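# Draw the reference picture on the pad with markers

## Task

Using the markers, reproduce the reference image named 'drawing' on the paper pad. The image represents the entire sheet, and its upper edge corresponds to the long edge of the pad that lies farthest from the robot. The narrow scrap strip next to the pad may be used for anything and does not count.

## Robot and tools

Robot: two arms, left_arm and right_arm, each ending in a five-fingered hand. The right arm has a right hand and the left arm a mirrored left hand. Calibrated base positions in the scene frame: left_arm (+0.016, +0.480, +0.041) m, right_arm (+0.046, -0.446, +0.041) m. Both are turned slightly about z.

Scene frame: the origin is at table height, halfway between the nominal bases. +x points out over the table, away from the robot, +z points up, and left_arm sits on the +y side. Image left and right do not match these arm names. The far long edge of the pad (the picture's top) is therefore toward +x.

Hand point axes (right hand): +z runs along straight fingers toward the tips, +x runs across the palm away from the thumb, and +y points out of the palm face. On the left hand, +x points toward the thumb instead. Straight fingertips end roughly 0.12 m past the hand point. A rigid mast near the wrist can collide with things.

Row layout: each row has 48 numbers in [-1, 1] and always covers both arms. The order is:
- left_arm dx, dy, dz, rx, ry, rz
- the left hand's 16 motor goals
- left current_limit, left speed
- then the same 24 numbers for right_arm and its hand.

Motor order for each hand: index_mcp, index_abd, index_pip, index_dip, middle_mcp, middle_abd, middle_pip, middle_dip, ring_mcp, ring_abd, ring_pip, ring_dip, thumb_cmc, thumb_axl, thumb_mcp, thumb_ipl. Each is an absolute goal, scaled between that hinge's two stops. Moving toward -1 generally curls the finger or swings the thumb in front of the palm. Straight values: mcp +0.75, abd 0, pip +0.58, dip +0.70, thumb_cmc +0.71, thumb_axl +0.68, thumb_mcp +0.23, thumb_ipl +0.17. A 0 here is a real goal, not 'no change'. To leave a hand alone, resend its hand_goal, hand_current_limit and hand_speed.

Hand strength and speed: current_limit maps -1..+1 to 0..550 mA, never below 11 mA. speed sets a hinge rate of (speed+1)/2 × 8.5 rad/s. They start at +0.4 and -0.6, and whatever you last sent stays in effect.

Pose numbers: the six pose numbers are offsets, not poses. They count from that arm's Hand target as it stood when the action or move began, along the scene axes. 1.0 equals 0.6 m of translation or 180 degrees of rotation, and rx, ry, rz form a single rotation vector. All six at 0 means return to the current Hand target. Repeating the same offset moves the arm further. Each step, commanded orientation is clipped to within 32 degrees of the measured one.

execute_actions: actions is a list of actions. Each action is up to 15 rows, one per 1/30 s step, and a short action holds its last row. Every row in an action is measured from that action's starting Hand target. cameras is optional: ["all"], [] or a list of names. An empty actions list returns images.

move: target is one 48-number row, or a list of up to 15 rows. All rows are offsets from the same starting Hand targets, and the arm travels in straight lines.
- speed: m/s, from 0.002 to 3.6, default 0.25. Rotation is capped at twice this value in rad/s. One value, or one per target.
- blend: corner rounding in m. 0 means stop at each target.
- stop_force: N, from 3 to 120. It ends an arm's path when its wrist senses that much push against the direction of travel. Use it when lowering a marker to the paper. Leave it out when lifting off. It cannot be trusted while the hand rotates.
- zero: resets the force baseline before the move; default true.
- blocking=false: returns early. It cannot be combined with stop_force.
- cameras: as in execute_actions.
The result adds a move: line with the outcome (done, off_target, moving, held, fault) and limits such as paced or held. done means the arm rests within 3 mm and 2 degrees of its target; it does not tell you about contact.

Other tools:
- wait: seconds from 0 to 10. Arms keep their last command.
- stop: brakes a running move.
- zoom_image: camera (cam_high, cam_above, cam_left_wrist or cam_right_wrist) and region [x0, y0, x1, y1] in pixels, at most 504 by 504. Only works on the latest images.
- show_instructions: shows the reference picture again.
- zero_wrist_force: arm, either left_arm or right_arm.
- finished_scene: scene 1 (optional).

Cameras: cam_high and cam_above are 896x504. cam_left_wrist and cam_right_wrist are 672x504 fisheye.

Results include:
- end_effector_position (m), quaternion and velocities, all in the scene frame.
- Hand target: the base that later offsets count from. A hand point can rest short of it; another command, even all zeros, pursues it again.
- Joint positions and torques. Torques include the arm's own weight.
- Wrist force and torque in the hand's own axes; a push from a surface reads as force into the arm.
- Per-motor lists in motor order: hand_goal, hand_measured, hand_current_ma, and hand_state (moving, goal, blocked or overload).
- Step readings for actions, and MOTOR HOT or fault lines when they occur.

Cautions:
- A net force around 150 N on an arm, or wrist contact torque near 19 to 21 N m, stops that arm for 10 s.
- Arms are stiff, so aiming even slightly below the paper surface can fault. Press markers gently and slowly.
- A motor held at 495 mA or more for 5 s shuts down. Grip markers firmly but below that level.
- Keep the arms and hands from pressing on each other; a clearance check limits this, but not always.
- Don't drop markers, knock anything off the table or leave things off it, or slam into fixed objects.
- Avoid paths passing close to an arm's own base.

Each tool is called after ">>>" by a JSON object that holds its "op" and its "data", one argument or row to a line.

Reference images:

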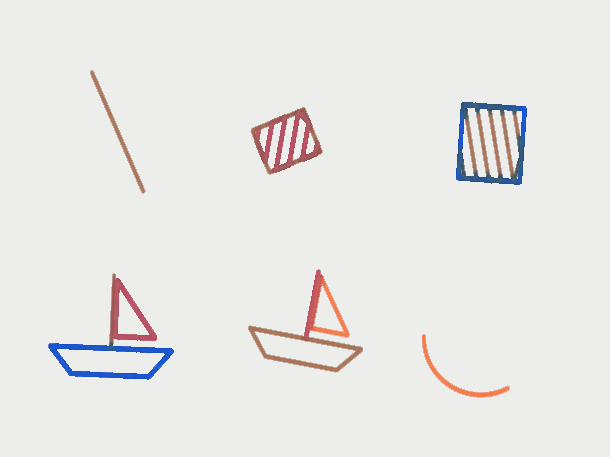

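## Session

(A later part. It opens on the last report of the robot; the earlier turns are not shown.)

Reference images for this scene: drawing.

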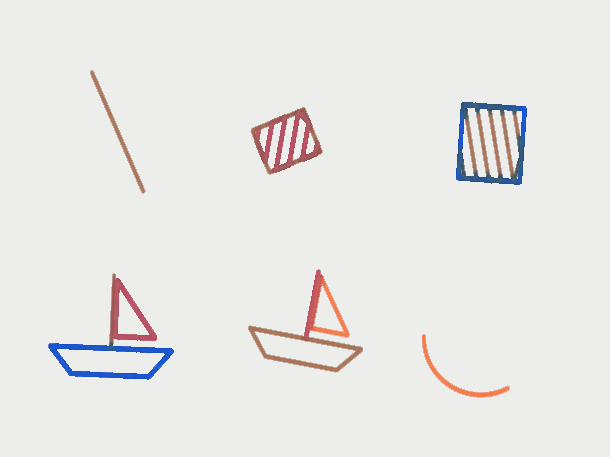

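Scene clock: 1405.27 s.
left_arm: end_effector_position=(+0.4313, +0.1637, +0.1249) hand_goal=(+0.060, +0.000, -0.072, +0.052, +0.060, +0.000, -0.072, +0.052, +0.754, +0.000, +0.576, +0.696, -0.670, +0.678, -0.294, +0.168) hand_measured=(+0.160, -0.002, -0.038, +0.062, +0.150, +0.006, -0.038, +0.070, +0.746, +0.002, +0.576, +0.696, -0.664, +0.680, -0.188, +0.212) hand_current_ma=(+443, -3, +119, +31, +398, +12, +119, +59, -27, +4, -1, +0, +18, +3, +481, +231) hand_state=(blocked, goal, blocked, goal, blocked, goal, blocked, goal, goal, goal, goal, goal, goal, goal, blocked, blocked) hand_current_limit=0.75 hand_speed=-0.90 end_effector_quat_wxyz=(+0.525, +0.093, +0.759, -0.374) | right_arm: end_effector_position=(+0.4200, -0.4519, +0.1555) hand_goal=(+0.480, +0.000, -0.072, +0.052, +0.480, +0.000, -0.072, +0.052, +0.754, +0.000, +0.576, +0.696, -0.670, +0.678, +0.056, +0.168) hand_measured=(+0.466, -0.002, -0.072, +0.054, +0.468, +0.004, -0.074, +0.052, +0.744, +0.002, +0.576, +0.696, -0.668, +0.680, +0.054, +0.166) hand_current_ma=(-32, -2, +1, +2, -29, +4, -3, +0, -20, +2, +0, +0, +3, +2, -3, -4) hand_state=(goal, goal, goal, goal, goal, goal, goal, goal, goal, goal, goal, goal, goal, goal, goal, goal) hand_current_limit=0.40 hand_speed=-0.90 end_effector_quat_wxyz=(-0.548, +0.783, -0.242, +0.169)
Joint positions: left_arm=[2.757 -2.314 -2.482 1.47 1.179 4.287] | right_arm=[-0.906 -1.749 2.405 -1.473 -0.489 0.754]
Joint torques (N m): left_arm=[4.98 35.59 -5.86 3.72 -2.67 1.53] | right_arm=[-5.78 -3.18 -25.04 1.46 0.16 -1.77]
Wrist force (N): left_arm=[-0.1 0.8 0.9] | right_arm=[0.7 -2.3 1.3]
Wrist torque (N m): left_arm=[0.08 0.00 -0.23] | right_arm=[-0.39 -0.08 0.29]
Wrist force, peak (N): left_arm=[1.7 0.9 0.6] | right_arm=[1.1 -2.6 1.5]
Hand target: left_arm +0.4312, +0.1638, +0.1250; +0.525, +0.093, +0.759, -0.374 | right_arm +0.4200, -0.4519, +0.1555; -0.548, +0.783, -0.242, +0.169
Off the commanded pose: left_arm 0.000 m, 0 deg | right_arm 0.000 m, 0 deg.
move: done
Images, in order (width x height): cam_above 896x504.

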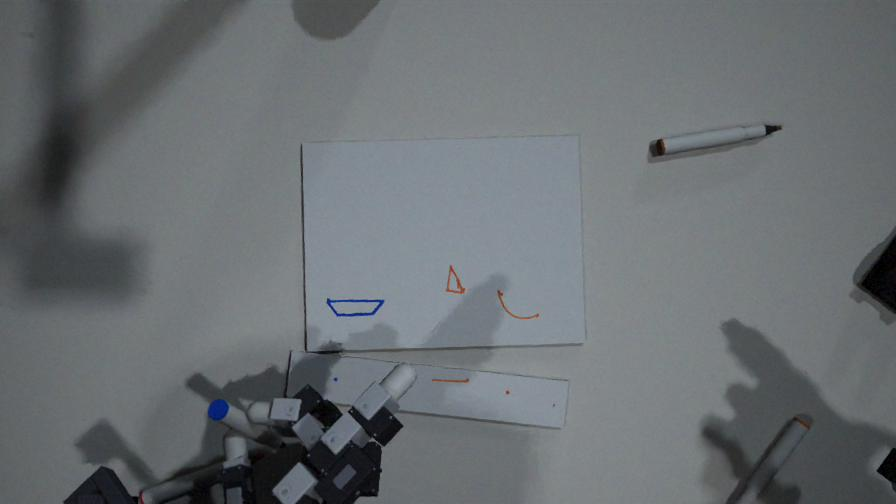

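>>> {"op": "move", "data": {
  "target": [
    [0.4783,-0.4012,0,0,0,0,0.06,0,-0.073,0.051,0.06,0,-0.073,0.051,0.754,0,0.576,0.696,-0.671,0.677,-0.295,0.168,0.75,-0.9,0,0,0,0,0,0,0.479,0,-0.073,0.051,0.479,0,-0.073,0.051,0.754,0,0.576,0.696,-0.671,0.677,0.056,0.168,0.4,-0.9],
    [0.4783,-0.4012,-0.0483,0,0,0,0.06,0,-0.073,0.051,0.06,0,-0.073,0.051,0.754,0,0.576,0.696,-0.671,0.677,-0.295,0.168,0.75,-0.9,0,0,0,0,0,0,0.479,0,-0.073,0.051,0.479,0,-0.073,0.051,0.754,0,0.576,0.696,-0.671,0.677,0.056,0.168,0.4,-0.9]
  ],
  "speed": [0.15,0.04],
  "cameras": ["cam_above"]
}}

>>> {"op": "zoom_image", "data": {
  "camera": "cam_above",
  "region": [490, 155, 570, 215]
}}

Scene clock: 1434.50 s.
left_arm: end_effector_position=(+0.7182, -0.0770, +0.0961) hand_goal=(+0.060, +0.000, -0.072, +0.052, +0.060, +0.000, -0.072, +0.052, +0.754, +0.000, +0.576, +0.696, -0.670, +0.678, -0.294, +0.168) hand_measured=(+0.160, -0.002, -0.038, +0.062, +0.150, +0.006, -0.038, +0.070, +0.746, +0.002, +0.576, +0.696, -0.664, +0.680, -0.188, +0.212) hand_current_ma=(+443, -3, +119, +32, +397, +12, +119, +59, -27, +4, -1, +0, +18, +3, +481, +231) hand_state=(blocked, goal, blocked, goal, blocked, goal, blocked, goal, goal, goal, goal, goal, goal, goal, blocked, blocked) hand_current_limit=0.75 hand_speed=-0.90 end_effector_quat_wxyz=(+0.525, +0.093, +0.759, -0.374) | right_arm: end_effector_position=(+0.4200, -0.4519, +0.1555) hand_goal=(+0.480, +0.000, -0.072, +0.052, +0.480, +0.000, -0.072, +0.052, +0.754, +0.000, +0.576, +0.696, -0.670, +0.678, +0.056, +0.168) hand_measured=(+0.466, -0.002, -0.072, +0.054, +0.468, +0.004, -0.074, +0.052, +0.744, +0.002, +0.576, +0.696, -0.668, +0.680, +0.054, +0.166) hand_current_ma=(-32, -2, +1, +2, -29, +4, -3, +0, -20, +2, +0, +0, +3, +2, -3, -4) hand_state=(goal, goal, goal, goal, goal, goal, goal, goal, goal, goal, goal, goal, goal, goal, goal, goal) hand_current_limit=0.40 hand_speed=-0.90 end_effector_quat_wxyz=(-0.548, +0.783, -0.242, +0.169)
Joint positions: left_arm=[2.556 -2.696 -1.279 0.66 1.377 4.25] | right_arm=[-0.906 -1.749 2.405 -1.473 -0.489 0.754]
Joint torques (N m): left_arm=[7.19 60.37 14.18 -0.43 -2.28 1.96] | right_arm=[-4.87 -2.99 -24.8 1.54 0.18 -1.73]
Wrist force (N): left_arm=[0.1 -0.4 -0.1] | right_arm=[1.1 -2.3 1.1]
Wrist torque (N m): left_arm=[0.02 -0.06 -0.03] | right_arm=[-0.38 -0.13 0.32]
Wrist force, peak (N): left_arm=[-0.3 0.0 1.7] | right_arm=[1.2 -2.8 1.3]
Hand target: left_arm +0.7182, -0.0769, +0.0960; +0.525, +0.093, +0.759, -0.374 | right_arm +0.4200, -0.4519, +0.1555; -0.548, +0.783, -0.242, +0.169
Off the commanded pose: left_arm 0.000 m, 0 deg | right_arm 0.000 m, 0 deg.
move: done
Images, in order (width x height): cam_above 896x504.

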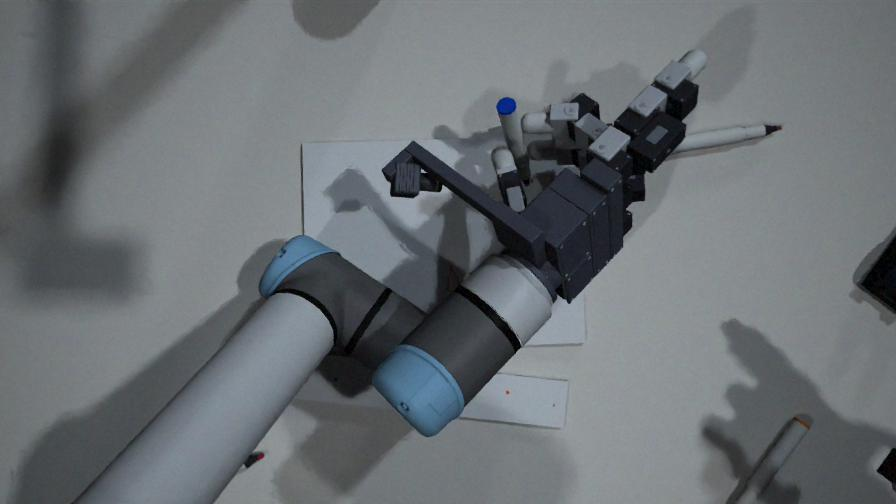

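Scaled by 6.300.

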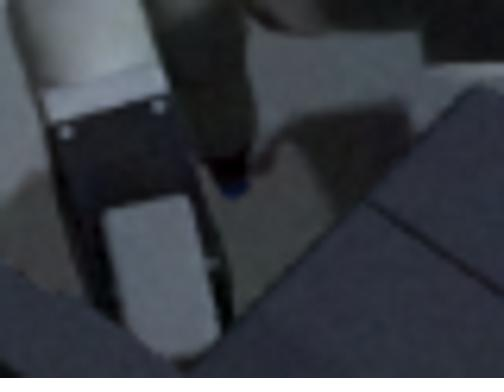

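>>> {"op": "move", "data": {
  "target": [
    [0,0,-0.025,0,0,0,0.06,0,-0.073,0.051,0.06,0,-0.073,0.051,0.754,0,0.576,0.696,-0.671,0.677,-0.295,0.168,0.75,-0.9,0,0,0,0,0,0,0.479,0,-0.073,0.051,0.479,0,-0.073,0.051,0.754,0,0.576,0.696,-0.671,0.677,0.056,0.168,0.4,-0.9]
  ],
  "speed": 0.01,
  "stop_force": 3,
  "cameras": ["cam_above"]
}}

>>> {"op": "zoom_image", "data": {
  "camera": "cam_above",
  "region": [490, 155, 570, 215]
}}

>>> {"op": "move", "data": {
  "target": [
    [0,0,0.04,0,0,0,0.06,0,-0.073,0.051,0.06,0,-0.073,0.051,0.754,0,0.576,0.696,-0.671,0.677,-0.295,0.168,0.75,-0.9,0,0,0,0,0,0,0.479,0,-0.073,0.051,0.479,0,-0.073,0.051,0.754,0,0.576,0.696,-0.671,0.677,0.056,0.168,0.4,-0.9],
    [-0.1,0.08,0.04,0,0,0,0.06,0,-0.073,0.051,0.06,0,-0.073,0.051,0.754,0,0.576,0.696,-0.671,0.677,-0.295,0.168,0.75,-0.9,0,0,0,0,0,0,0.479,0,-0.073,0.051,0.479,0,-0.073,0.051,0.754,0,0.576,0.696,-0.671,0.677,0.056,0.168,0.4,-0.9]
  ],
  "speed": 0.15,
  "blend": 0.02,
  "cameras": ["cam_above"]
}}

>>> {"op": "zoom_image", "data": {
  "camera": "cam_above",
  "region": [490, 155, 570, 215]
}}

Scene clock: 1454.93 s.
left_arm: end_effector_position=(+0.7182, -0.0769, +0.0849) hand_goal=(+0.060, +0.000, -0.072, +0.052, +0.060, +0.000, -0.072, +0.052, +0.754, +0.000, +0.576, +0.696, -0.670, +0.678, -0.294, +0.168) hand_measured=(+0.160, -0.008, -0.038, +0.062, +0.150, +0.004, -0.038, +0.070, +0.746, +0.002, +0.576, +0.696, -0.666, +0.678, -0.188, +0.212) hand_current_ma=(+443, -17, +119, +31, +391, +10, +119, +59, -27, +4, -1, +0, +13, +2, +481, +231) hand_state=(blocked, goal, blocked, goal, blocked, goal, blocked, goal, goal, goal, goal, goal, goal, goal, blocked, blocked) hand_current_limit=0.75 hand_speed=-0.90 end_effector_quat_wxyz=(+0.525, +0.093, +0.759, -0.374) | right_arm: end_effector_position=(+0.4200, -0.4519, +0.1555) hand_goal=(+0.480, +0.000, -0.072, +0.052, +0.480, +0.000, -0.072, +0.052, +0.754, +0.000, +0.576, +0.696, -0.670, +0.678, +0.056, +0.168) hand_measured=(+0.466, -0.002, -0.072, +0.054, +0.468, +0.004, -0.074, +0.052, +0.744, +0.002, +0.576, +0.696, -0.668, +0.680, +0.054, +0.166) hand_current_ma=(-32, -2, +1, +2, -29, +4, -3, +0, -20, +2, +0, +0, +3, +2, -3, -4) hand_state=(goal, goal, goal, goal, goal, goal, goal, goal, goal, goal, goal, goal, goal, goal, goal, goal) hand_current_limit=0.40 hand_speed=-0.90 end_effector_quat_wxyz=(-0.548, +0.783, -0.242, +0.169)
Joint positions: left_arm=[2.556 -2.717 -1.271 0.672 1.377 4.25] | right_arm=[-0.906 -1.749 2.405 -1.473 -0.489 0.754]
Joint torques (N m): left_arm=[3.2 59.72 9.52 -0.88 0 1.52] | right_arm=[-5.17 -4.02 -24.87 1.63 0.47 -1.46]
Wrist force (N): left_arm=[-0.6 0.1 0.2] | right_arm=[1.3 -2.2 0.9]
Wrist torque (N m): left_arm=[0.10 -0.03 -0.05] | right_arm=[-0.36 -0.14 0.33]
Wrist force, peak (N): left_arm=[-3.3 -1.3 0.3] | right_arm=[1.1 -2.9 1.2]
Hand target: left_arm +0.7182, -0.0769, +0.0849; +0.525, +0.093, +0.759, -0.374 (not the last commanded pose) | right_arm +0.4200, -0.4519, +0.1555; -0.548, +0.783, -0.242, +0.169
Off the commanded pose: left_arm 0.004 m, 0 deg | right_arm 0.000 m, 0 deg.
move: contact (left_arm)
Images, in order (width x height): cam_above 896x504.

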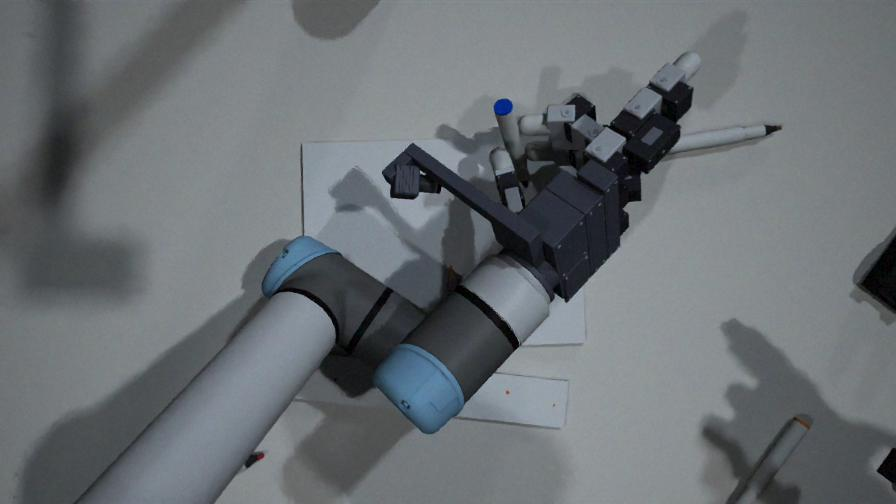

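Scaled by 6.300.

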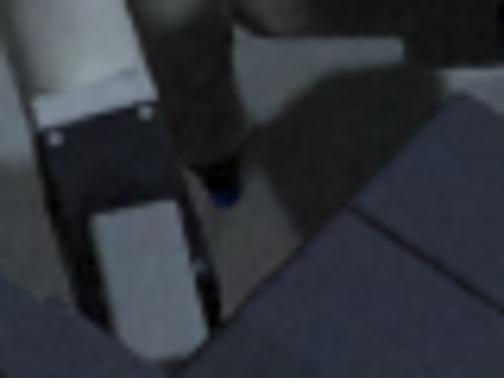

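Scene clock: 1456.07 s.
left_arm: end_effector_position=(+0.6583, -0.0289, +0.1088) hand_goal=(+0.060, +0.000, -0.072, +0.052, +0.060, +0.000, -0.072, +0.052, +0.754, +0.000, +0.576, +0.696, -0.670, +0.678, -0.294, +0.168) hand_measured=(+0.160, -0.004, -0.038, +0.064, +0.150, +0.008, -0.038, +0.070, +0.746, +0.002, +0.576, +0.696, -0.664, +0.678, -0.188, +0.212) hand_current_ma=(+443, -8, +121, +33, +391, +17, +119, +59, -27, +4, -1, +0, +17, +2, +481, +231) hand_state=(blocked, goal, blocked, goal, blocked, goal, blocked, goal, goal, goal, goal, goal, goal, goal, blocked, blocked) hand_current_limit=0.75 hand_speed=-0.90 end_effector_quat_wxyz=(+0.525, +0.093, +0.759, -0.374) | right_arm: end_effector_position=(+0.4200, -0.4519, +0.1555) hand_goal=(+0.480, +0.000, -0.072, +0.052, +0.480, +0.000, -0.072, +0.052, +0.754, +0.000, +0.576, +0.696, -0.670, +0.678, +0.056, +0.168) hand_measured=(+0.466, -0.002, -0.072, +0.054, +0.468, +0.004, -0.074, +0.052, +0.744, +0.002, +0.576, +0.696, -0.668, +0.680, +0.054, +0.166) hand_current_ma=(-32, -2, +1, +2, -29, +4, -3, +0, -20, +2, +0, +0, +3, +2, -3, -4) hand_state=(goal, goal, goal, goal, goal, goal, goal, goal, goal, goal, goal, goal, goal, goal, goal, goal) hand_current_limit=0.40 hand_speed=-0.90 end_effector_quat_wxyz=(-0.548, +0.783, -0.242, +0.169)
Joint positions: left_arm=[2.573 -2.558 -1.576 0.819 1.36 4.253] | right_arm=[-0.906 -1.749 2.405 -1.473 -0.489 0.754]
Joint torques (N m): left_arm=[-6.98 53.31 8.46 3.1 2.27 0.34] | right_arm=[-4.08 -3.2 -24.29 1.46 0.34 -1.53]
Wrist force (N): left_arm=[0.3 0.4 0.6] | right_arm=[1.0 -2.1 1.1]
Wrist torque (N m): left_arm=[0.05 -0.03 -0.06] | right_arm=[-0.35 -0.11 0.32]
Wrist force, peak (N): left_arm=[1.8 1.2 0.3] | right_arm=[0.9 -2.5 1.6]
Hand target: left_arm +0.6582, -0.0289, +0.1089; +0.525, +0.093, +0.759, -0.374 | right_arm +0.4200, -0.4519, +0.1555; -0.548, +0.783, -0.242, +0.169
Off the commanded pose: left_arm 0.000 m, 0 deg | right_arm 0.000 m, 0 deg.
move: done; blend cut to 0.012 m at target 1
Images, in order (width x height): cam_above 896x504.

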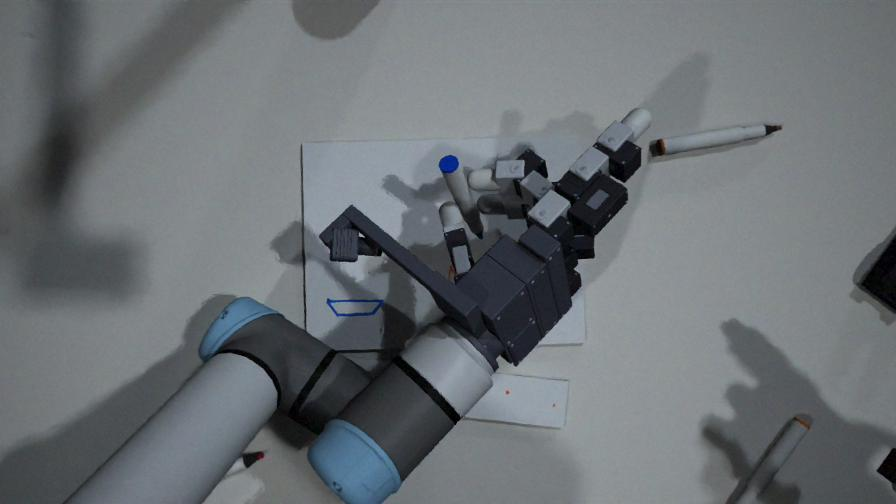

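Scaled by 6.300.

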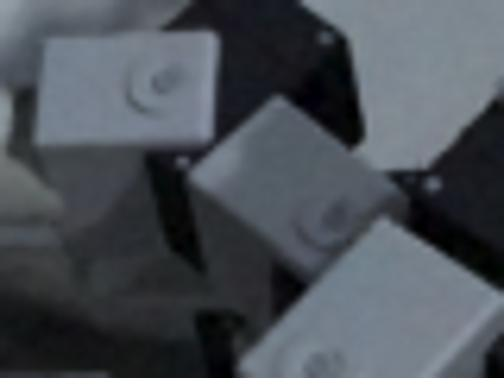

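>>> {"op": "move", "data": {
  "target": [
    [-0.35,0.25,0.02,0,0,0,0.06,0,-0.073,0.051,0.06,0,-0.073,0.051,0.754,0,0.576,0.696,-0.671,0.677,-0.295,0.168,0.75,-0.9,0,0,0,0,0,0,0.479,0,-0.073,0.051,0.479,0,-0.073,0.051,0.754,0,0.576,0.696,-0.671,0.677,0.056,0.168,0.4,-0.9]
  ],
  "speed": 0.2,
  "cameras": ["cam_above"]
}}

>>> {"op": "zoom_image", "data": {
  "camera": "cam_above",
  "region": [490, 155, 570, 215]
}}

Scene clock: 1465.73 s.
left_arm: end_effector_position=(+0.4483, +0.1211, +0.1208) hand_goal=(+0.060, +0.000, -0.072, +0.052, +0.060, +0.000, -0.072, +0.052, +0.754, +0.000, +0.576, +0.696, -0.670, +0.678, -0.294, +0.168) hand_measured=(+0.160, -0.004, -0.038, +0.064, +0.150, +0.008, -0.038, +0.070, +0.746, +0.002, +0.576, +0.696, -0.664, +0.678, -0.188, +0.212) hand_current_ma=(+443, -8, +121, +33, +391, +17, +119, +59, -27, +4, -1, +0, +17, +2, +481, +231) hand_state=(blocked, goal, blocked, goal, blocked, goal, blocked, goal, goal, goal, goal, goal, goal, goal, blocked, blocked) hand_current_limit=0.75 hand_speed=-0.90 end_effector_quat_wxyz=(+0.525, +0.093, +0.759, -0.374) | right_arm: end_effector_position=(+0.4200, -0.4519, +0.1555) hand_goal=(+0.480, +0.000, -0.072, +0.052, +0.480, +0.000, -0.072, +0.052, +0.754, +0.000, +0.576, +0.696, -0.670, +0.678, +0.056, +0.168) hand_measured=(+0.466, -0.002, -0.072, +0.054, +0.468, +0.004, -0.074, +0.052, +0.744, +0.002, +0.576, +0.696, -0.668, +0.680, +0.054, +0.166) hand_current_ma=(-32, -2, +1, +2, -29, +4, -3, +0, -20, +2, +0, +0, +3, +2, -3, -4) hand_state=(goal, goal, goal, goal, goal, goal, goal, goal, goal, goal, goal, goal, goal, goal, goal, goal) hand_current_limit=0.40 hand_speed=-0.90 end_effector_quat_wxyz=(-0.548, +0.783, -0.242, +0.169)
Joint positions: left_arm=[2.647 -2.325 -2.358 1.363 1.288 4.266] | right_arm=[-0.906 -1.749 2.405 -1.473 -0.489 0.754]
Joint torques (N m): left_arm=[-6.51 27.42 -3.17 4.92 2.32 -1.65] | right_arm=[-4.1 -2.8 -25.55 1.41 0.09 -1.68]
Wrist force (N): left_arm=[0.1 0.5 0.2] | right_arm=[1.1 -2.3 1.2]
Wrist torque (N m): left_arm=[0.10 -0.03 -0.20] | right_arm=[-0.39 -0.12 0.32]
Wrist force, peak (N): left_arm=[0.4 -0.4 1.9] | right_arm=[0.9 -2.9 1.4]
Hand target: left_arm +0.4482, +0.1211, +0.1209; +0.525, +0.093, +0.759, -0.374 | right_arm +0.4200, -0.4519, +0.1555; -0.548, +0.783, -0.242, +0.169
Off the commanded pose: left_arm 0.000 m, 0 deg | right_arm 0.000 m, 0 deg.
move: done
Images, in order (width x height): cam_above 896x504.

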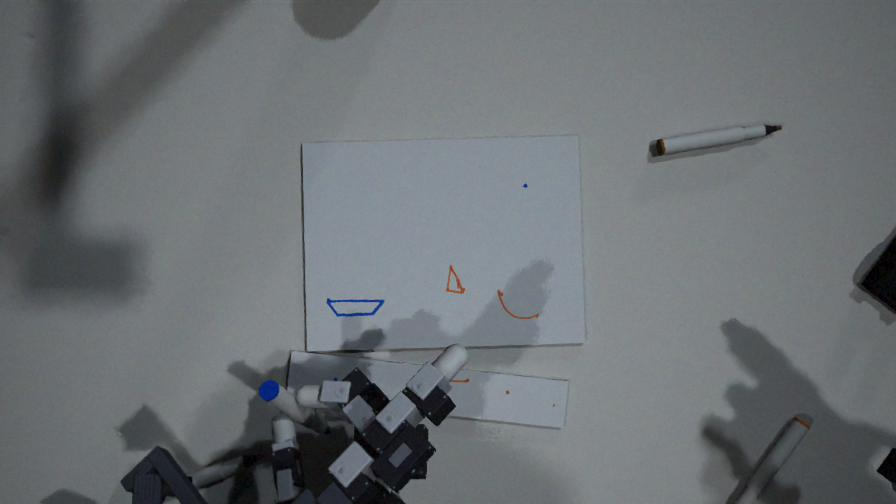

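Scaled by 6.300.

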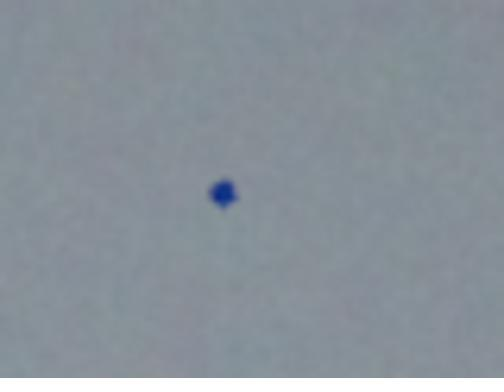

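>>> {"op": "move", "data": {
  "target": [
    [0.4505,-0.3082,0,0,0,0,0.06,0,-0.073,0.051,0.06,0,-0.073,0.051,0.754,0,0.576,0.696,-0.671,0.677,-0.295,0.168,0.75,-0.9,0,0,0,0,0,0,0.479,0,-0.073,0.051,0.479,0,-0.073,0.051,0.754,0,0.576,0.696,-0.671,0.677,0.056,0.168,0.4,-0.9],
    [0.4505,-0.3082,-0.0482,0,0,0,0.06,0,-0.073,0.051,0.06,0,-0.073,0.051,0.754,0,0.576,0.696,-0.671,0.677,-0.295,0.168,0.75,-0.9,0,0,0,0,0,0,0.479,0,-0.073,0.051,0.479,0,-0.073,0.051,0.754,0,0.576,0.696,-0.671,0.677,0.056,0.168,0.4,-0.9]
  ],
  "speed": [0.15,0.04]
}}

>>> {"op": "move", "data": {
  "target": [
    [0,0,-0.01317,0,0,0,0.06,0,-0.073,0.051,0.06,0,-0.073,0.051,0.754,0,0.576,0.696,-0.671,0.677,-0.295,0.168,0.75,-0.9,0,0,0,0,0,0,0.479,0,-0.073,0.051,0.479,0,-0.073,0.051,0.754,0,0.576,0.696,-0.671,0.677,0.056,0.168,0.4,-0.9],
    [0.001,-0.05333,-0.01317,0,0,0,0.06,0,-0.073,0.051,0.06,0,-0.073,0.051,0.754,0,0.576,0.696,-0.671,0.677,-0.295,0.168,0.75,-0.9,0,0,0,0,0,0,0.479,0,-0.073,0.051,0.479,0,-0.073,0.051,0.754,0,0.576,0.696,-0.671,0.677,0.056,0.168,0.4,-0.9],
    [-0.063,-0.05283,-0.01317,0,0,0,0.06,0,-0.073,0.051,0.06,0,-0.073,0.051,0.754,0,0.576,0.696,-0.671,0.677,-0.295,0.168,0.75,-0.9,0,0,0,0,0,0,0.479,0,-0.073,0.051,0.479,0,-0.073,0.051,0.754,0,0.576,0.696,-0.671,0.677,0.056,0.168,0.4,-0.9],
    [-0.063,-0.05283,0,0,0,0,0.06,0,-0.073,0.051,0.06,0,-0.073,0.051,0.754,0,0.576,0.696,-0.671,0.677,-0.295,0.168,0.75,-0.9,0,0,0,0,0,0,0.479,0,-0.073,0.051,0.479,0,-0.073,0.051,0.754,0,0.576,0.696,-0.671,0.677,0.056,0.168,0.4,-0.9]
  ],
  "speed": 0.022
}}

>>> {"op": "move", "data": {
  "target": [
    [0.063,0.05283,0,0,0,0,0.06,0,-0.073,0.051,0.06,0,-0.073,0.051,0.754,0,0.576,0.696,-0.671,0.677,-0.295,0.168,0.75,-0.9,0,0,0,0,0,0,0.479,0,-0.073,0.051,0.479,0,-0.073,0.051,0.754,0,0.576,0.696,-0.671,0.677,0.056,0.168,0.4,-0.9],
    [0.063,0.05283,-0.01317,0,0,0,0.06,0,-0.073,0.051,0.06,0,-0.073,0.051,0.754,0,0.576,0.696,-0.671,0.677,-0.295,0.168,0.75,-0.9,0,0,0,0,0,0,0.479,0,-0.073,0.051,0.479,0,-0.073,0.051,0.754,0,0.576,0.696,-0.671,0.677,0.056,0.168,0.4,-0.9],
    [0.00017,0.051,-0.01317,0,0,0,0.06,0,-0.073,0.051,0.06,0,-0.073,0.051,0.754,0,0.576,0.696,-0.671,0.677,-0.295,0.168,0.75,-0.9,0,0,0,0,0,0,0.479,0,-0.073,0.051,0.479,0,-0.073,0.051,0.754,0,0.576,0.696,-0.671,0.677,0.056,0.168,0.4,-0.9],
    [0.00083,-0.0005,-0.01317,0,0,0,0.06,0,-0.073,0.051,0.06,0,-0.073,0.051,0.754,0,0.576,0.696,-0.671,0.677,-0.295,0.168,0.75,-0.9,0,0,0,0,0,0,0.479,0,-0.073,0.051,0.479,0,-0.073,0.051,0.754,0,0.576,0.696,-0.671,0.677,0.056,0.168,0.4,-0.9],
    [0.00083,-0.0005,0.01,0,0,0,0.06,0,-0.073,0.051,0.06,0,-0.073,0.051,0.754,0,0.576,0.696,-0.671,0.677,-0.295,0.168,0.75,-0.9,0,0,0,0,0,0,0.479,0,-0.073,0.051,0.479,0,-0.073,0.051,0.754,0,0.576,0.696,-0.671,0.677,0.056,0.168,0.4,-0.9]
  ],
  "speed": [0.08,0.022,0.022,0.022,0.04]
}}

>>> {"op": "move", "data": {
  "target": [
    [0,0,0.04,0,0,0,0.06,0,-0.073,0.051,0.06,0,-0.073,0.051,0.754,0,0.576,0.696,-0.671,0.677,-0.295,0.168,0.75,-0.9,0,0,0,0,0,0,0.479,0,-0.073,0.051,0.479,0,-0.073,0.051,0.754,0,0.576,0.696,-0.671,0.677,0.056,0.168,0.4,-0.9],
    [-0.38,0.31,0.05,0,0,0,0.06,0,-0.073,0.051,0.06,0,-0.073,0.051,0.754,0,0.576,0.696,-0.671,0.677,-0.295,0.168,0.75,-0.9,0,0,0,0,0,0,0.479,0,-0.073,0.051,0.479,0,-0.073,0.051,0.754,0,0.576,0.696,-0.671,0.677,0.056,0.168,0.4,-0.9]
  ],
  "speed": 0.18,
  "blend": 0.02,
  "cameras": ["cam_above"]
}}

>>> {"op": "zoom_image", "data": {
  "camera": "cam_above",
  "region": [490, 170, 570, 230]
}}

Scene clock: 1522.97 s.
left_arm: end_effector_position=(+0.7185, -0.0639, +0.0920) hand_goal=(+0.060, +0.000, -0.072, +0.052, +0.060, +0.000, -0.072, +0.052, +0.754, +0.000, +0.576, +0.696, -0.670, +0.678, -0.294, +0.168) hand_measured=(+0.160, -0.004, -0.038, +0.064, +0.150, +0.008, -0.038, +0.070, +0.746, +0.002, +0.576, +0.696, -0.664, +0.678, -0.188, +0.212) hand_current_ma=(+443, -8, +121, +33, +391, +18, +119, +59, -27, +4, -1, +0, +17, +2, +481, +231) hand_state=(blocked, goal, blocked, goal, blocked, goal, blocked, goal, goal, goal, goal, goal, goal, goal, blocked, blocked) hand_current_limit=0.75 hand_speed=-0.90 end_effector_quat_wxyz=(+0.525, +0.093, +0.759, -0.374) end_effector_velocity=(+0.000, +0.001, +0.002) end_effector_angular_velocity=(+0.000, +0.000, +0.001) | right_arm: end_effector_position=(+0.4200, -0.4519, +0.1555) hand_goal=(+0.480, +0.000, -0.072, +0.052, +0.480, +0.000, -0.072, +0.052, +0.754, +0.000, +0.576, +0.696, -0.670, +0.678, +0.056, +0.168) hand_measured=(+0.466, -0.002, -0.072, +0.054, +0.468, +0.004, -0.074, +0.052, +0.744, +0.002, +0.576, +0.696, -0.668, +0.680, +0.054, +0.166) hand_current_ma=(-32, -2, +1, +2, -29, +4, -3, +0, -20, +2, +0, +0, +3, +2, -3, -4) hand_state=(goal, goal, goal, goal, goal, goal, goal, goal, goal, goal, goal, goal, goal, goal, goal, goal) hand_current_limit=0.40 hand_speed=-0.90 end_effector_quat_wxyz=(-0.548, +0.783, -0.242, +0.169)
Joint positions: left_arm=[2.573 -2.689 -1.311 0.685 1.36 4.253] | right_arm=[-0.906 -1.749 2.405 -1.473 -0.489 0.754]
Joint velocities: left_arm=[0.001 0.005 -0.002 -0.002 0 0] | right_arm=[within noise]
Joint torques (N m): left_arm=[5.92 58.31 13.55 -0.3 -2.37 0.99] | right_arm=[-3.8 -2.85 -23.98 1.49 0.6 -1.8]
Wrist force (N): left_arm=[-0.2 -0.1 -0.1] | right_arm=[0.9 -2.6 1.3]
Wrist torque (N m): left_arm=[0.04 -0.02 -0.04] | right_arm=[-0.44 -0.11 0.29]
Wrist force, peak (N): left_arm=[0.3 0.6 -1.5] | right_arm=[1.5 -2.8 1.5]
Hand target: left_arm +0.7185, -0.0639, +0.0920; +0.525, +0.093, +0.759, -0.374 | right_arm +0.4200, -0.4519, +0.1555; -0.548, +0.783, -0.242, +0.169
Off the commanded pose: left_arm 0.000 m, 0 deg | right_arm 0.000 m, 0 deg.
move: done

Scene clock: 1527.63 s.
left_arm: end_effector_position=(+0.6807, -0.0956, +0.0920) hand_goal=(+0.060, +0.000, -0.072, +0.052, +0.060, +0.000, -0.072, +0.052, +0.754, +0.000, +0.576, +0.696, -0.670, +0.678, -0.294, +0.168) hand_measured=(+0.158, -0.004, -0.038, +0.064, +0.148, +0.008, -0.038, +0.070, +0.746, +0.002, +0.576, +0.696, -0.664, +0.678, -0.188, +0.212) hand_current_ma=(+440, -10, +122, +33, +386, +17, +119, +59, -27, +4, -1, +0, +14, +2, +481, +231) hand_state=(blocked, goal, blocked, goal, blocked, goal, blocked, goal, goal, goal, goal, goal, goal, goal, blocked, blocked) hand_current_limit=0.75 hand_speed=-0.90 end_effector_quat_wxyz=(+0.525, +0.093, +0.759, -0.374) | right_arm: end_effector_position=(+0.4200, -0.4519, +0.1555) hand_goal=(+0.480, +0.000, -0.072, +0.052, +0.480, +0.000, -0.072, +0.052, +0.754, +0.000, +0.576, +0.696, -0.670, +0.678, +0.056, +0.168) hand_measured=(+0.466, -0.002, -0.072, +0.054, +0.468, +0.004, -0.074, +0.052, +0.744, +0.002, +0.576, +0.696, -0.668, +0.680, +0.054, +0.166) hand_current_ma=(-32, -2, +1, +2, -29, +4, -3, +0, -20, +2, +0, +0, +3, +2, -3, -4) hand_state=(goal, goal, goal, goal, goal, goal, goal, goal, goal, goal, goal, goal, goal, goal, goal, goal) hand_current_limit=0.40 hand_speed=-0.90 end_effector_quat_wxyz=(-0.548, +0.783, -0.242, +0.169)
Joint positions: left_arm=[2.501 -2.681 -1.332 0.699 1.431 4.24] | right_arm=[-0.906 -1.749 2.405 -1.473 -0.489 0.754]
Joint torques (N m): left_arm=[6.9 48.16 18.56 2.92 -2.58 -0.06] | right_arm=[-3.79 -1.98 -23.79 1.45 -0.01 -1.66]
Wrist force (N): left_arm=[0.0 0.5 -0.1] | right_arm=[0.8 -2.2 1.4]
Wrist torque (N m): left_arm=[0.12 -0.01 -0.06] | right_arm=[-0.39 -0.10 0.29]
Wrist force, peak (N): left_arm=[-3.1 -0.9 0.5] | right_arm=[0.9 -2.9 1.4]
Hand target: left_arm +0.6807, -0.0956, +0.0920; +0.525, +0.093, +0.759, -0.374 | right_arm +0.4200, -0.4519, +0.1555; -0.548, +0.783, -0.242, +0.169
Off the commanded pose: left_arm 0.000 m, 0 deg | right_arm 0.000 m, 0 deg.
move: done

Scene clock: 1532.90 s.
left_arm: end_effector_position=(+0.6812, -0.0959, +0.0979) hand_goal=(+0.060, +0.000, -0.072, +0.052, +0.060, +0.000, -0.072, +0.052, +0.754, +0.000, +0.576, +0.696, -0.670, +0.678, -0.294, +0.168) hand_measured=(+0.158, -0.004, -0.038, +0.064, +0.148, +0.008, -0.038, +0.070, +0.746, +0.002, +0.576, +0.696, -0.664, +0.678, -0.188, +0.212) hand_current_ma=(+440, -9, +122, +34, +385, +17, +120, +59, -26, +4, -1, +0, +14, +1, +481, +231) hand_state=(blocked, goal, blocked, goal, blocked, goal, blocked, goal, goal, goal, goal, goal, goal, goal, blocked, blocked) hand_current_limit=0.75 hand_speed=-0.90 end_effector_quat_wxyz=(+0.525, +0.093, +0.759, -0.374) end_effector_velocity=(+0.000, +0.000, -0.004) end_effector_angular_velocity=(+0.001, +0.002, +0.000) | right_arm: end_effector_position=(+0.4200, -0.4519, +0.1555) hand_goal=(+0.480, +0.000, -0.072, +0.052, +0.480, +0.000, -0.072, +0.052, +0.754, +0.000, +0.576, +0.696, -0.670, +0.678, +0.056, +0.168) hand_measured=(+0.466, -0.002, -0.072, +0.054, +0.468, +0.004, -0.074, +0.052, +0.744, +0.002, +0.576, +0.696, -0.668, +0.680, +0.054, +0.166) hand_current_ma=(-32, -2, +1, +2, -29, +4, -3, +0, -20, +2, +0, +0, +3, +2, -3, -4) hand_state=(goal, goal, goal, goal, goal, goal, goal, goal, goal, goal, goal, goal, goal, goal, goal, goal) hand_current_limit=0.40 hand_speed=-0.90 end_effector_quat_wxyz=(-0.548, +0.783, -0.242, +0.169)
Joint positions: left_arm=[2.501 -2.671 -1.334 0.691 1.431 4.24] | right_arm=[-0.906 -1.749 2.405 -1.473 -0.489 0.754]
Joint velocities: left_arm=[0 -0.005 0.001 0.002 0 0] | right_arm=[within noise]
Joint torques (N m): left_arm=[7.52 43.45 22.08 5.22 -2.47 0.75] | right_arm=[-3.58 -3.59 -24.69 1.45 0.15 -1.33]
Wrist force (N): left_arm=[0.3 0.2 0.3] | right_arm=[1.0 -2.4 1.4]
Wrist torque (N m): left_arm=[0.05 -0.04 -0.02] | right_arm=[-0.43 -0.11 0.31]
Wrist force, peak (N): left_arm=[-3.4 -0.5 0.6] | right_arm=[1.0 -2.7 1.5]
Hand target: left_arm +0.6812, -0.0959, +0.0980; +0.525, +0.093, +0.759, -0.374 | right_arm +0.4200, -0.4519, +0.1555; -0.548, +0.783, -0.242, +0.169
Off the commanded pose: left_arm 0.000 m, 0 deg | right_arm 0.000 m, 0 deg.
move: done

Scene clock: 1535.17 s.
left_arm: end_effector_position=(+0.4533, +0.0901, +0.1279) hand_goal=(+0.060, +0.000, -0.072, +0.052, +0.060, +0.000, -0.072, +0.052, +0.754, +0.000, +0.576, +0.696, -0.670, +0.678, -0.294, +0.168) hand_measured=(+0.158, -0.004, -0.038, +0.064, +0.148, +0.008, -0.038, +0.070, +0.746, +0.002, +0.576, +0.696, -0.664, +0.678, -0.188, +0.212) hand_current_ma=(+440, -7, +122, +34, +385, +19, +120, +59, -26, +4, -1, +0, +15, +1, +481, +231) hand_state=(blocked, goal, blocked, goal, blocked, goal, blocked, goal, goal, goal, goal, goal, goal, goal, blocked, blocked) hand_current_limit=0.75 hand_speed=-0.90 end_effector_quat_wxyz=(+0.525, +0.093, +0.759, -0.374) | right_arm: end_effector_position=(+0.4200, -0.4519, +0.1555) hand_goal=(+0.480, +0.000, -0.072, +0.052, +0.480, +0.000, -0.072, +0.052, +0.754, +0.000, +0.576, +0.696, -0.670, +0.678, +0.056, +0.168) hand_measured=(+0.466, -0.002, -0.072, +0.054, +0.468, +0.004, -0.074, +0.052, +0.744, +0.002, +0.576, +0.696, -0.668, +0.680, +0.054, +0.166) hand_current_ma=(-32, -2, +1, +2, -29, +4, -3, +0, -20, +2, +0, +0, +3, +2, -3, -4) hand_state=(goal, goal, goal, goal, goal, goal, goal, goal, goal, goal, goal, goal, goal, goal, goal, goal) hand_current_limit=0.40 hand_speed=-0.90 end_effector_quat_wxyz=(-0.548, +0.783, -0.242, +0.169)
Joint positions: left_arm=[2.572 -2.309 -2.286 1.279 1.361 4.253] | right_arm=[-0.906 -1.749 2.405 -1.473 -0.489 0.754]
Joint torques (N m): left_arm=[-7.26 29.62 -2.92 4.19 2.25 -0.84] | right_arm=[-2.72 -2.97 -23.96 1.46 -0.11 -1.54]
Wrist force (N): left_arm=[-0.1 0.6 0.6] | right_arm=[0.9 -2.3 1.2]
Wrist torque (N m): left_arm=[0.07 0.01 -0.22] | right_arm=[-0.39 -0.10 0.30]
Wrist force, peak (N): left_arm=[1.8 1.4 0.7] | right_arm=[0.9 -2.7 1.5]
Hand target: left_arm +0.4532, +0.0901, +0.1280; +0.525, +0.093, +0.759, -0.374 | right_arm +0.4200, -0.4519, +0.1555; -0.548, +0.783, -0.242, +0.169
Off the commanded pose: left_arm 0.000 m, 0 deg | right_arm 0.000 m, 0 deg.
move: done; blend cut to 0.012 m at target 1
Images, in order (width x height): cam_above 896x504.

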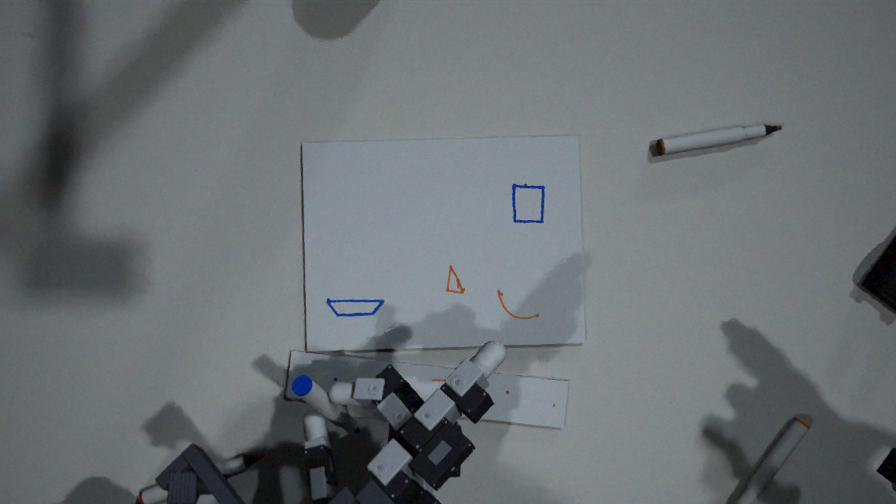

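Scaled by 6.300.

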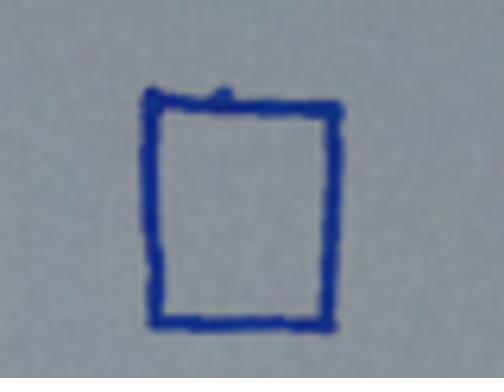

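>>> {"op": "move", "data": {
  "target": [
    [0.0,0.0,0.07,0,0,0,0.06,0,-0.073,0.051,0.06,0,-0.073,0.051,0.754,0,0.576,0.696,-0.671,0.677,-0.295,0.168,0.75,-0.9,0,0,0,0,0,0,0.479,0,-0.073,0.051,0.479,0,-0.073,0.051,0.754,0,0.576,0.696,-0.671,0.677,0.056,0.168,0.4,-0.9],
    [0.2917,0.2917,0.07,0,0,0,0.06,0,-0.073,0.051,0.06,0,-0.073,0.051,0.754,0,0.576,0.696,-0.671,0.677,-0.295,0.168,0.75,-0.9,0,0,0,0,0,0,0.479,0,-0.073,0.051,0.479,0,-0.073,0.051,0.754,0,0.576,0.696,-0.671,0.677,0.056,0.168,0.4,-0.9],
    [0.2917,0.2917,0.07,-0.1667,0.2887,0,0.06,0,-0.073,0.051,0.06,0,-0.073,0.051,0.754,0,0.576,0.696,-0.671,0.677,-0.295,0.168,0.75,-0.9,0,0,0,0,0,0,0.479,0,-0.073,0.051,0.479,0,-0.073,0.051,0.754,0,0.576,0.696,-0.671,0.677,0.056,0.168,0.4,-0.9]
  ],
  "speed": [0.15,0.2,0.2],
  "blend": [0.02,0,0],
  "cameras": ["cam_above"]
}}

Scene clock: 1561.50 s.
left_arm: end_effector_position=(+0.6283, +0.2652, +0.1699) hand_goal=(+0.060, +0.000, -0.072, +0.052, +0.060, +0.000, -0.072, +0.052, +0.754, +0.000, +0.576, +0.696, -0.670, +0.678, -0.294, +0.168) hand_measured=(+0.158, -0.004, -0.038, +0.064, +0.148, +0.008, -0.038, +0.070, +0.746, +0.002, +0.576, +0.696, -0.664, +0.678, -0.188, +0.212) hand_current_ma=(+440, -6, +123, +34, +383, +20, +120, +59, -25, +4, -1, +0, +15, +1, +481, +231) hand_state=(blocked, goal, blocked, goal, blocked, goal, blocked, goal, goal, goal, goal, goal, goal, goal, blocked, blocked) hand_current_limit=0.75 hand_speed=-0.90 end_effector_quat_wxyz=(+0.150, -0.212, +0.791, -0.554) | right_arm: end_effector_position=(+0.4200, -0.4519, +0.1555) hand_goal=(+0.480, +0.000, -0.072, +0.052, +0.480, +0.000, -0.072, +0.052, +0.754, +0.000, +0.576, +0.696, -0.670, +0.678, +0.056, +0.168) hand_measured=(+0.466, -0.002, -0.072, +0.054, +0.468, +0.004, -0.074, +0.052, +0.744, +0.002, +0.576, +0.696, -0.668, +0.680, +0.054, +0.166) hand_current_ma=(-32, -2, +1, +2, -29, +4, -3, +0, -20, +2, +0, +0, +3, +2, -3, -4) hand_state=(goal, goal, goal, goal, goal, goal, goal, goal, goal, goal, goal, goal, goal, goal, goal, goal) hand_current_limit=0.40 hand_speed=-0.90 end_effector_quat_wxyz=(-0.548, +0.783, -0.242, +0.169)
Joint positions: left_arm=[3.272 -2.095 -1.966 0.109 0.492 3.89] | right_arm=[-0.906 -1.749 2.405 -1.473 -0.489 0.754]
Joint torques (N m): left_arm=[-7.38 42.62 9.94 2.76 0.9 -0.89] | right_arm=[-1.95 -5.13 -24.37 1.44 0.22 -1.38]
Wrist force (N): left_arm=[-0.6 -0.1 -0.5] | right_arm=[1.0 -2.5 1.5]
Wrist torque (N m): left_arm=[0.12 0.09 -0.10] | right_arm=[-0.44 -0.11 0.31]
Wrist force, peak (N): left_arm=[-0.9 2.5 0.1] | right_arm=[1.2 -2.6 1.5]
Hand target: left_arm +0.6282, +0.2652, +0.1700; +0.149, -0.212, +0.791, -0.554 | right_arm +0.4200, -0.4519, +0.1555; -0.548, +0.783, -0.242, +0.169
Off the commanded pose: left_arm 0.000 m, 0 deg | right_arm 0.000 m, 0 deg.
move: done
Images, in order (width x height): cam_above 896x504.

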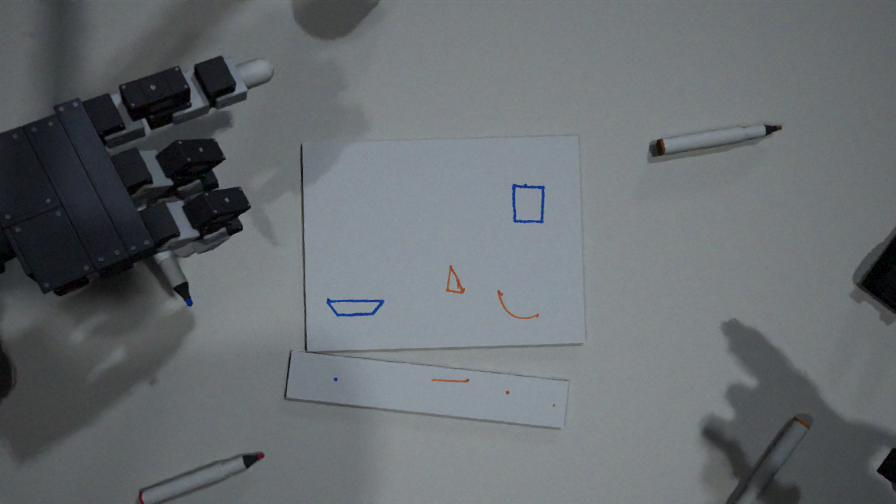

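>>> {"op": "move", "data": {
  "target": [
    [0.0,0.0,-0.2,0,0,0,0.06,0,-0.073,0.051,0.06,0,-0.073,0.051,0.754,0,0.576,0.696,-0.671,0.677,-0.295,0.168,0.75,-0.9,0,0,0,0,0,0,0.479,0,-0.073,0.051,0.479,0,-0.073,0.051,0.754,0,0.576,0.696,-0.671,0.677,0.056,0.168,0.4,-0.9]
  ],
  "speed": 0.1
}}

>>> {"op": "move", "data": {
  "target": [
    [0.0,0.0,-0.05,0,0,0,0.06,0,-0.073,0.051,0.06,0,-0.073,0.051,0.754,0,0.576,0.696,-0.671,0.677,-0.295,0.168,0.75,-0.9,0,0,0,0,0,0,0.479,0,-0.073,0.051,0.479,0,-0.073,0.051,0.754,0,0.576,0.696,-0.671,0.677,0.056,0.168,0.4,-0.9]
  ],
  "speed": 0.01,
  "stop_force": 4,
  "cameras": ["cam_above"]
}}

Scene clock: 1577.77 s.
left_arm: end_effector_position=(+0.6283, +0.2652, +0.0501) hand_goal=(+0.060, +0.000, -0.072, +0.052, +0.060, +0.000, -0.072, +0.052, +0.754, +0.000, +0.576, +0.696, -0.670, +0.678, -0.294, +0.168) hand_measured=(+0.158, -0.004, -0.038, +0.064, +0.148, +0.008, -0.038, +0.070, +0.746, +0.002, +0.576, +0.696, -0.664, +0.678, -0.188, +0.212) hand_current_ma=(+440, -6, +123, +34, +383, +20, +120, +59, -27, +4, -1, +0, +15, +1, +481, +231) hand_state=(blocked, goal, blocked, goal, blocked, goal, blocked, goal, goal, goal, goal, goal, goal, goal, blocked, blocked) hand_current_limit=0.75 hand_speed=-0.90 end_effector_quat_wxyz=(+0.150, -0.212, +0.791, -0.554) | right_arm: end_effector_position=(+0.4200, -0.4519, +0.1555) hand_goal=(+0.480, +0.000, -0.072, +0.052, +0.480, +0.000, -0.072, +0.052, +0.754, +0.000, +0.576, +0.696, -0.670, +0.678, +0.056, +0.168) hand_measured=(+0.466, -0.002, -0.072, +0.054, +0.468, +0.004, -0.074, +0.052, +0.744, +0.002, +0.576, +0.696, -0.668, +0.680, +0.054, +0.166) hand_current_ma=(-32, -2, +1, +2, -29, +4, -3, +0, -20, +2, +0, +0, +3, +2, -3, -4) hand_state=(goal, goal, goal, goal, goal, goal, goal, goal, goal, goal, goal, goal, goal, goal, goal, goal) hand_current_limit=0.40 hand_speed=-0.90 end_effector_quat_wxyz=(-0.548, +0.783, -0.242, +0.169)
Joint positions: left_arm=[3.272 -2.361 -1.963 0.372 0.492 3.89] | right_arm=[-0.906 -1.749 2.405 -1.473 -0.489 0.754]
Joint torques (N m): left_arm=[-1.57 33.1 3.7 0.08 -3.13 -0.19] | right_arm=[-1.68 -2.47 -24.85 1.42 -0.05 -1.68]
Wrist force (N): left_arm=[-0.3 -0.2 -0.5] | right_arm=[1.0 -2.3 1.3]
Wrist torque (N m): left_arm=[0.11 0.03 -0.08] | right_arm=[-0.40 -0.12 0.31]
Wrist force, peak (N): left_arm=[-0.5 -1.6 -0.3] | right_arm=[1.0 -2.9 1.2]
Hand target: left_arm +0.6282, +0.2652, +0.0500; +0.149, -0.212, +0.791, -0.554 | right_arm +0.4200, -0.4519, +0.1555; -0.548, +0.783, -0.242, +0.169
Off the commanded pose: left_arm 0.000 m, 0 deg | right_arm 0.000 m, 0 deg.
move: done

Scene clock: 1580.00 s.
left_arm: end_effector_position=(+0.6282, +0.2652, +0.0369) hand_goal=(+0.060, +0.000, -0.072, +0.052, +0.060, +0.000, -0.072, +0.052, +0.754, +0.000, +0.576, +0.696, -0.670, +0.678, -0.294, +0.168) hand_measured=(+0.158, -0.004, -0.032, +0.066, +0.148, +0.008, -0.040, +0.054, +0.746, +0.002, +0.576, +0.696, -0.664, +0.680, -0.188, +0.212) hand_current_ma=(+440, -8, +148, +41, +383, +20, +112, +4, -27, +4, -1, +0, +20, +6, +481, +231) hand_state=(blocked, goal, blocked, goal, blocked, goal, blocked, goal, goal, goal, goal, goal, goal, goal, blocked, blocked) hand_current_limit=0.75 hand_speed=-0.90 end_effector_quat_wxyz=(+0.149, -0.212, +0.791, -0.554) | right_arm: end_effector_position=(+0.4200, -0.4519, +0.1555) hand_goal=(+0.480, +0.000, -0.072, +0.052, +0.480, +0.000, -0.072, +0.052, +0.754, +0.000, +0.576, +0.696, -0.670, +0.678, +0.056, +0.168) hand_measured=(+0.466, -0.002, -0.072, +0.054, +0.468, +0.004, -0.074, +0.052, +0.744, +0.002, +0.576, +0.696, -0.668, +0.680, +0.054, +0.166) hand_current_ma=(-32, -2, +1, +2, -29, +4, -3, +0, -20, +2, +0, +0, +3, +2, -3, -4) hand_state=(goal, goal, goal, goal, goal, goal, goal, goal, goal, goal, goal, goal, goal, goal, goal, goal) hand_current_limit=0.40 hand_speed=-0.90 end_effector_quat_wxyz=(-0.548, +0.783, -0.242, +0.169)
Joint positions: left_arm=[3.272 -2.392 -1.957 0.397 0.492 3.89] | right_arm=[-0.906 -1.749 2.405 -1.473 -0.489 0.754]
Joint torques (N m): left_arm=[-6.35 46.31 2.85 -0.73 -0.95 1.87] | right_arm=[-2.46 -3.24 -25.12 1.51 0.12 -1.48]
Wrist force (N): left_arm=[-0.3 -2.4 -0.5] | right_arm=[0.9 -2.5 1.2]
Wrist torque (N m): left_arm=[-0.01 0.05 -0.07] | right_arm=[-0.42 -0.09 0.30]
Wrist force, peak (N): left_arm=[-0.2 -7.3 -1.4] | right_arm=[1.0 -2.8 1.3]
Hand target: left_arm +0.6282, +0.2652, +0.0369; +0.149, -0.212, +0.791, -0.554 (not the last commanded pose) | right_arm +0.4200, -0.4519, +0.1555; -0.548, +0.783, -0.242, +0.169
Off the commanded pose: left_arm 0.017 m, 0 deg | right_arm 0.000 m, 0 deg.
move: contact (left_arm)
Images, in order (width x height): cam_above 896x504.

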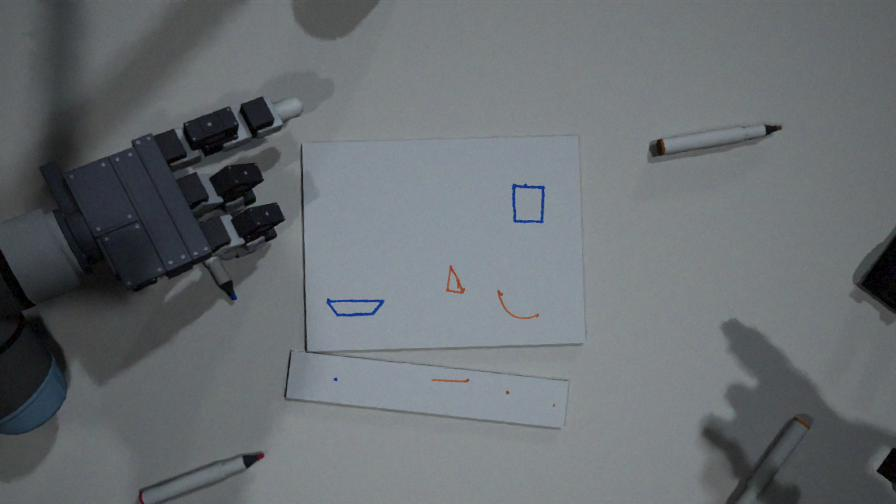

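>>> {"op": "move", "data": {
  "target": [
    [0.0,0.0,0,0,0,0,0.26,0,-0.073,0.051,0.26,0,-0.073,0.051,0.754,0,0.576,0.696,-0.671,0.677,0.056,0.168,0.4,-0.9,0,0,0,0,0,0,0.479,0,-0.073,0.051,0.479,0,-0.073,0.051,0.754,0,0.576,0.696,-0.671,0.677,0.056,0.168,0.4,-0.9],
    [0.0,0.0,0.15,0,0,0,0.26,0,-0.073,0.051,0.26,0,-0.073,0.051,0.754,0,0.576,0.696,-0.671,0.677,0.056,0.168,0.4,-0.9,0,0,0,0,0,0,0.479,0,-0.073,0.051,0.479,0,-0.073,0.051,0.754,0,0.576,0.696,-0.671,0.677,0.056,0.168,0.4,-0.9]
  ],
  "speed": 0.06,
  "cameras": ["cam_above"]
}}

Scene clock: 1591.60 s.
left_arm: end_effector_position=(+0.6282, +0.2651, +0.1268) hand_goal=(+0.260, +0.000, -0.072, +0.052, +0.260, +0.000, -0.072, +0.052, +0.754, +0.000, +0.576, +0.696, -0.670, +0.678, +0.056, +0.168) hand_measured=(+0.248, -0.002, -0.068, +0.056, +0.250, +0.004, -0.068, +0.054, +0.746, +0.002, +0.576, +0.696, -0.670, +0.680, +0.054, +0.166) hand_current_ma=(-36, -6, +9, +8, -31, +6, +8, +4, -28, +4, -1, +0, +1, +4, -8, -7) hand_state=(goal, goal, goal, goal, goal, goal, goal, goal, goal, goal, goal, goal, goal, goal, goal, goal) hand_current_limit=0.40 hand_speed=-0.90 end_effector_quat_wxyz=(+0.149, -0.212, +0.791, -0.554) | right_arm: end_effector_position=(+0.4200, -0.4519, +0.1555) hand_goal=(+0.480, +0.000, -0.072, +0.052, +0.480, +0.000, -0.072, +0.052, +0.754, +0.000, +0.576, +0.696, -0.670, +0.678, +0.056, +0.168) hand_measured=(+0.466, -0.002, -0.072, +0.054, +0.468, +0.004, -0.074, +0.052, +0.744, +0.002, +0.576, +0.696, -0.668, +0.680, +0.054, +0.166) hand_current_ma=(-32, -2, +1, +2, -29, +4, -3, +0, -20, +2, +0, +0, +3, +2, -3, -4) hand_state=(goal, goal, goal, goal, goal, goal, goal, goal, goal, goal, goal, goal, goal, goal, goal, goal) hand_current_limit=0.40 hand_speed=-0.90 end_effector_quat_wxyz=(-0.548, +0.783, -0.242, +0.169)
Joint positions: left_arm=[3.272 -2.185 -1.976 0.209 0.492 3.89] | right_arm=[-0.906 -1.749 2.405 -1.473 -0.489 0.754]
Joint torques (N m): left_arm=[-2.12 32.08 23.52 6.21 -0.08 2.03] | right_arm=[0.08 -2.55 -24.81 1.28 0.32 -1.6]
Wrist force (N): left_arm=[-0.6 -0.1 -0.3] | right_arm=[0.8 -2.7 1.1]
Wrist torque (N m): left_arm=[0.10 0.08 -0.11] | right_arm=[-0.43 -0.08 0.28]
Wrist force, peak (N): left_arm=[0.2 -6.8 0.3] | right_arm=[0.9 -2.8 1.3]
Hand target: left_arm +0.6282, +0.2652, +0.1269; +0.149, -0.212, +0.791, -0.554 | right_arm +0.4200, -0.4519, +0.1555; -0.548, +0.783, -0.242, +0.169
Off the commanded pose: left_arm 0.000 m, 0 deg | right_arm 0.000 m, 0 deg.
move: done
Images, in order (width x height): cam_above 896x504.

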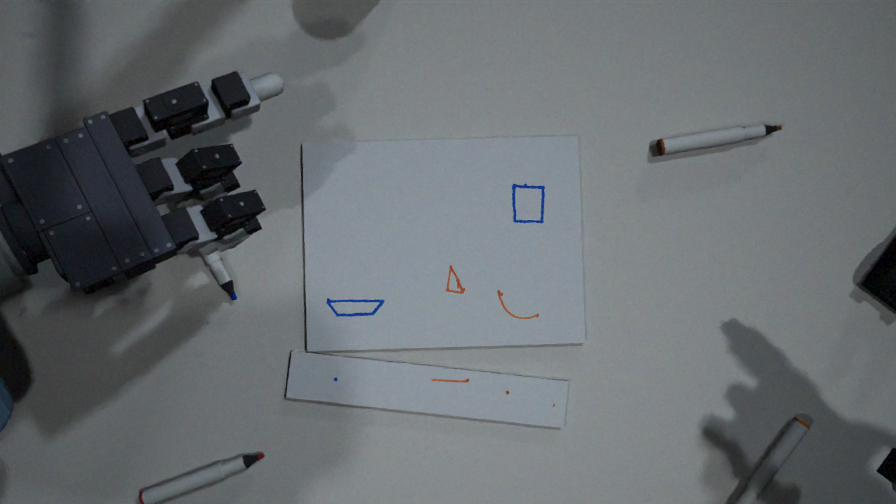

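>>> {"op": "zoom_image", "data": {
  "camera": "cam_above",
  "region": [125, 424, 285, 504]
}}

Scaled by 3.150.

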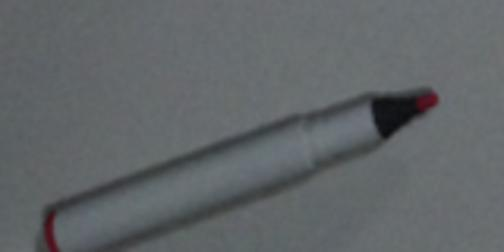

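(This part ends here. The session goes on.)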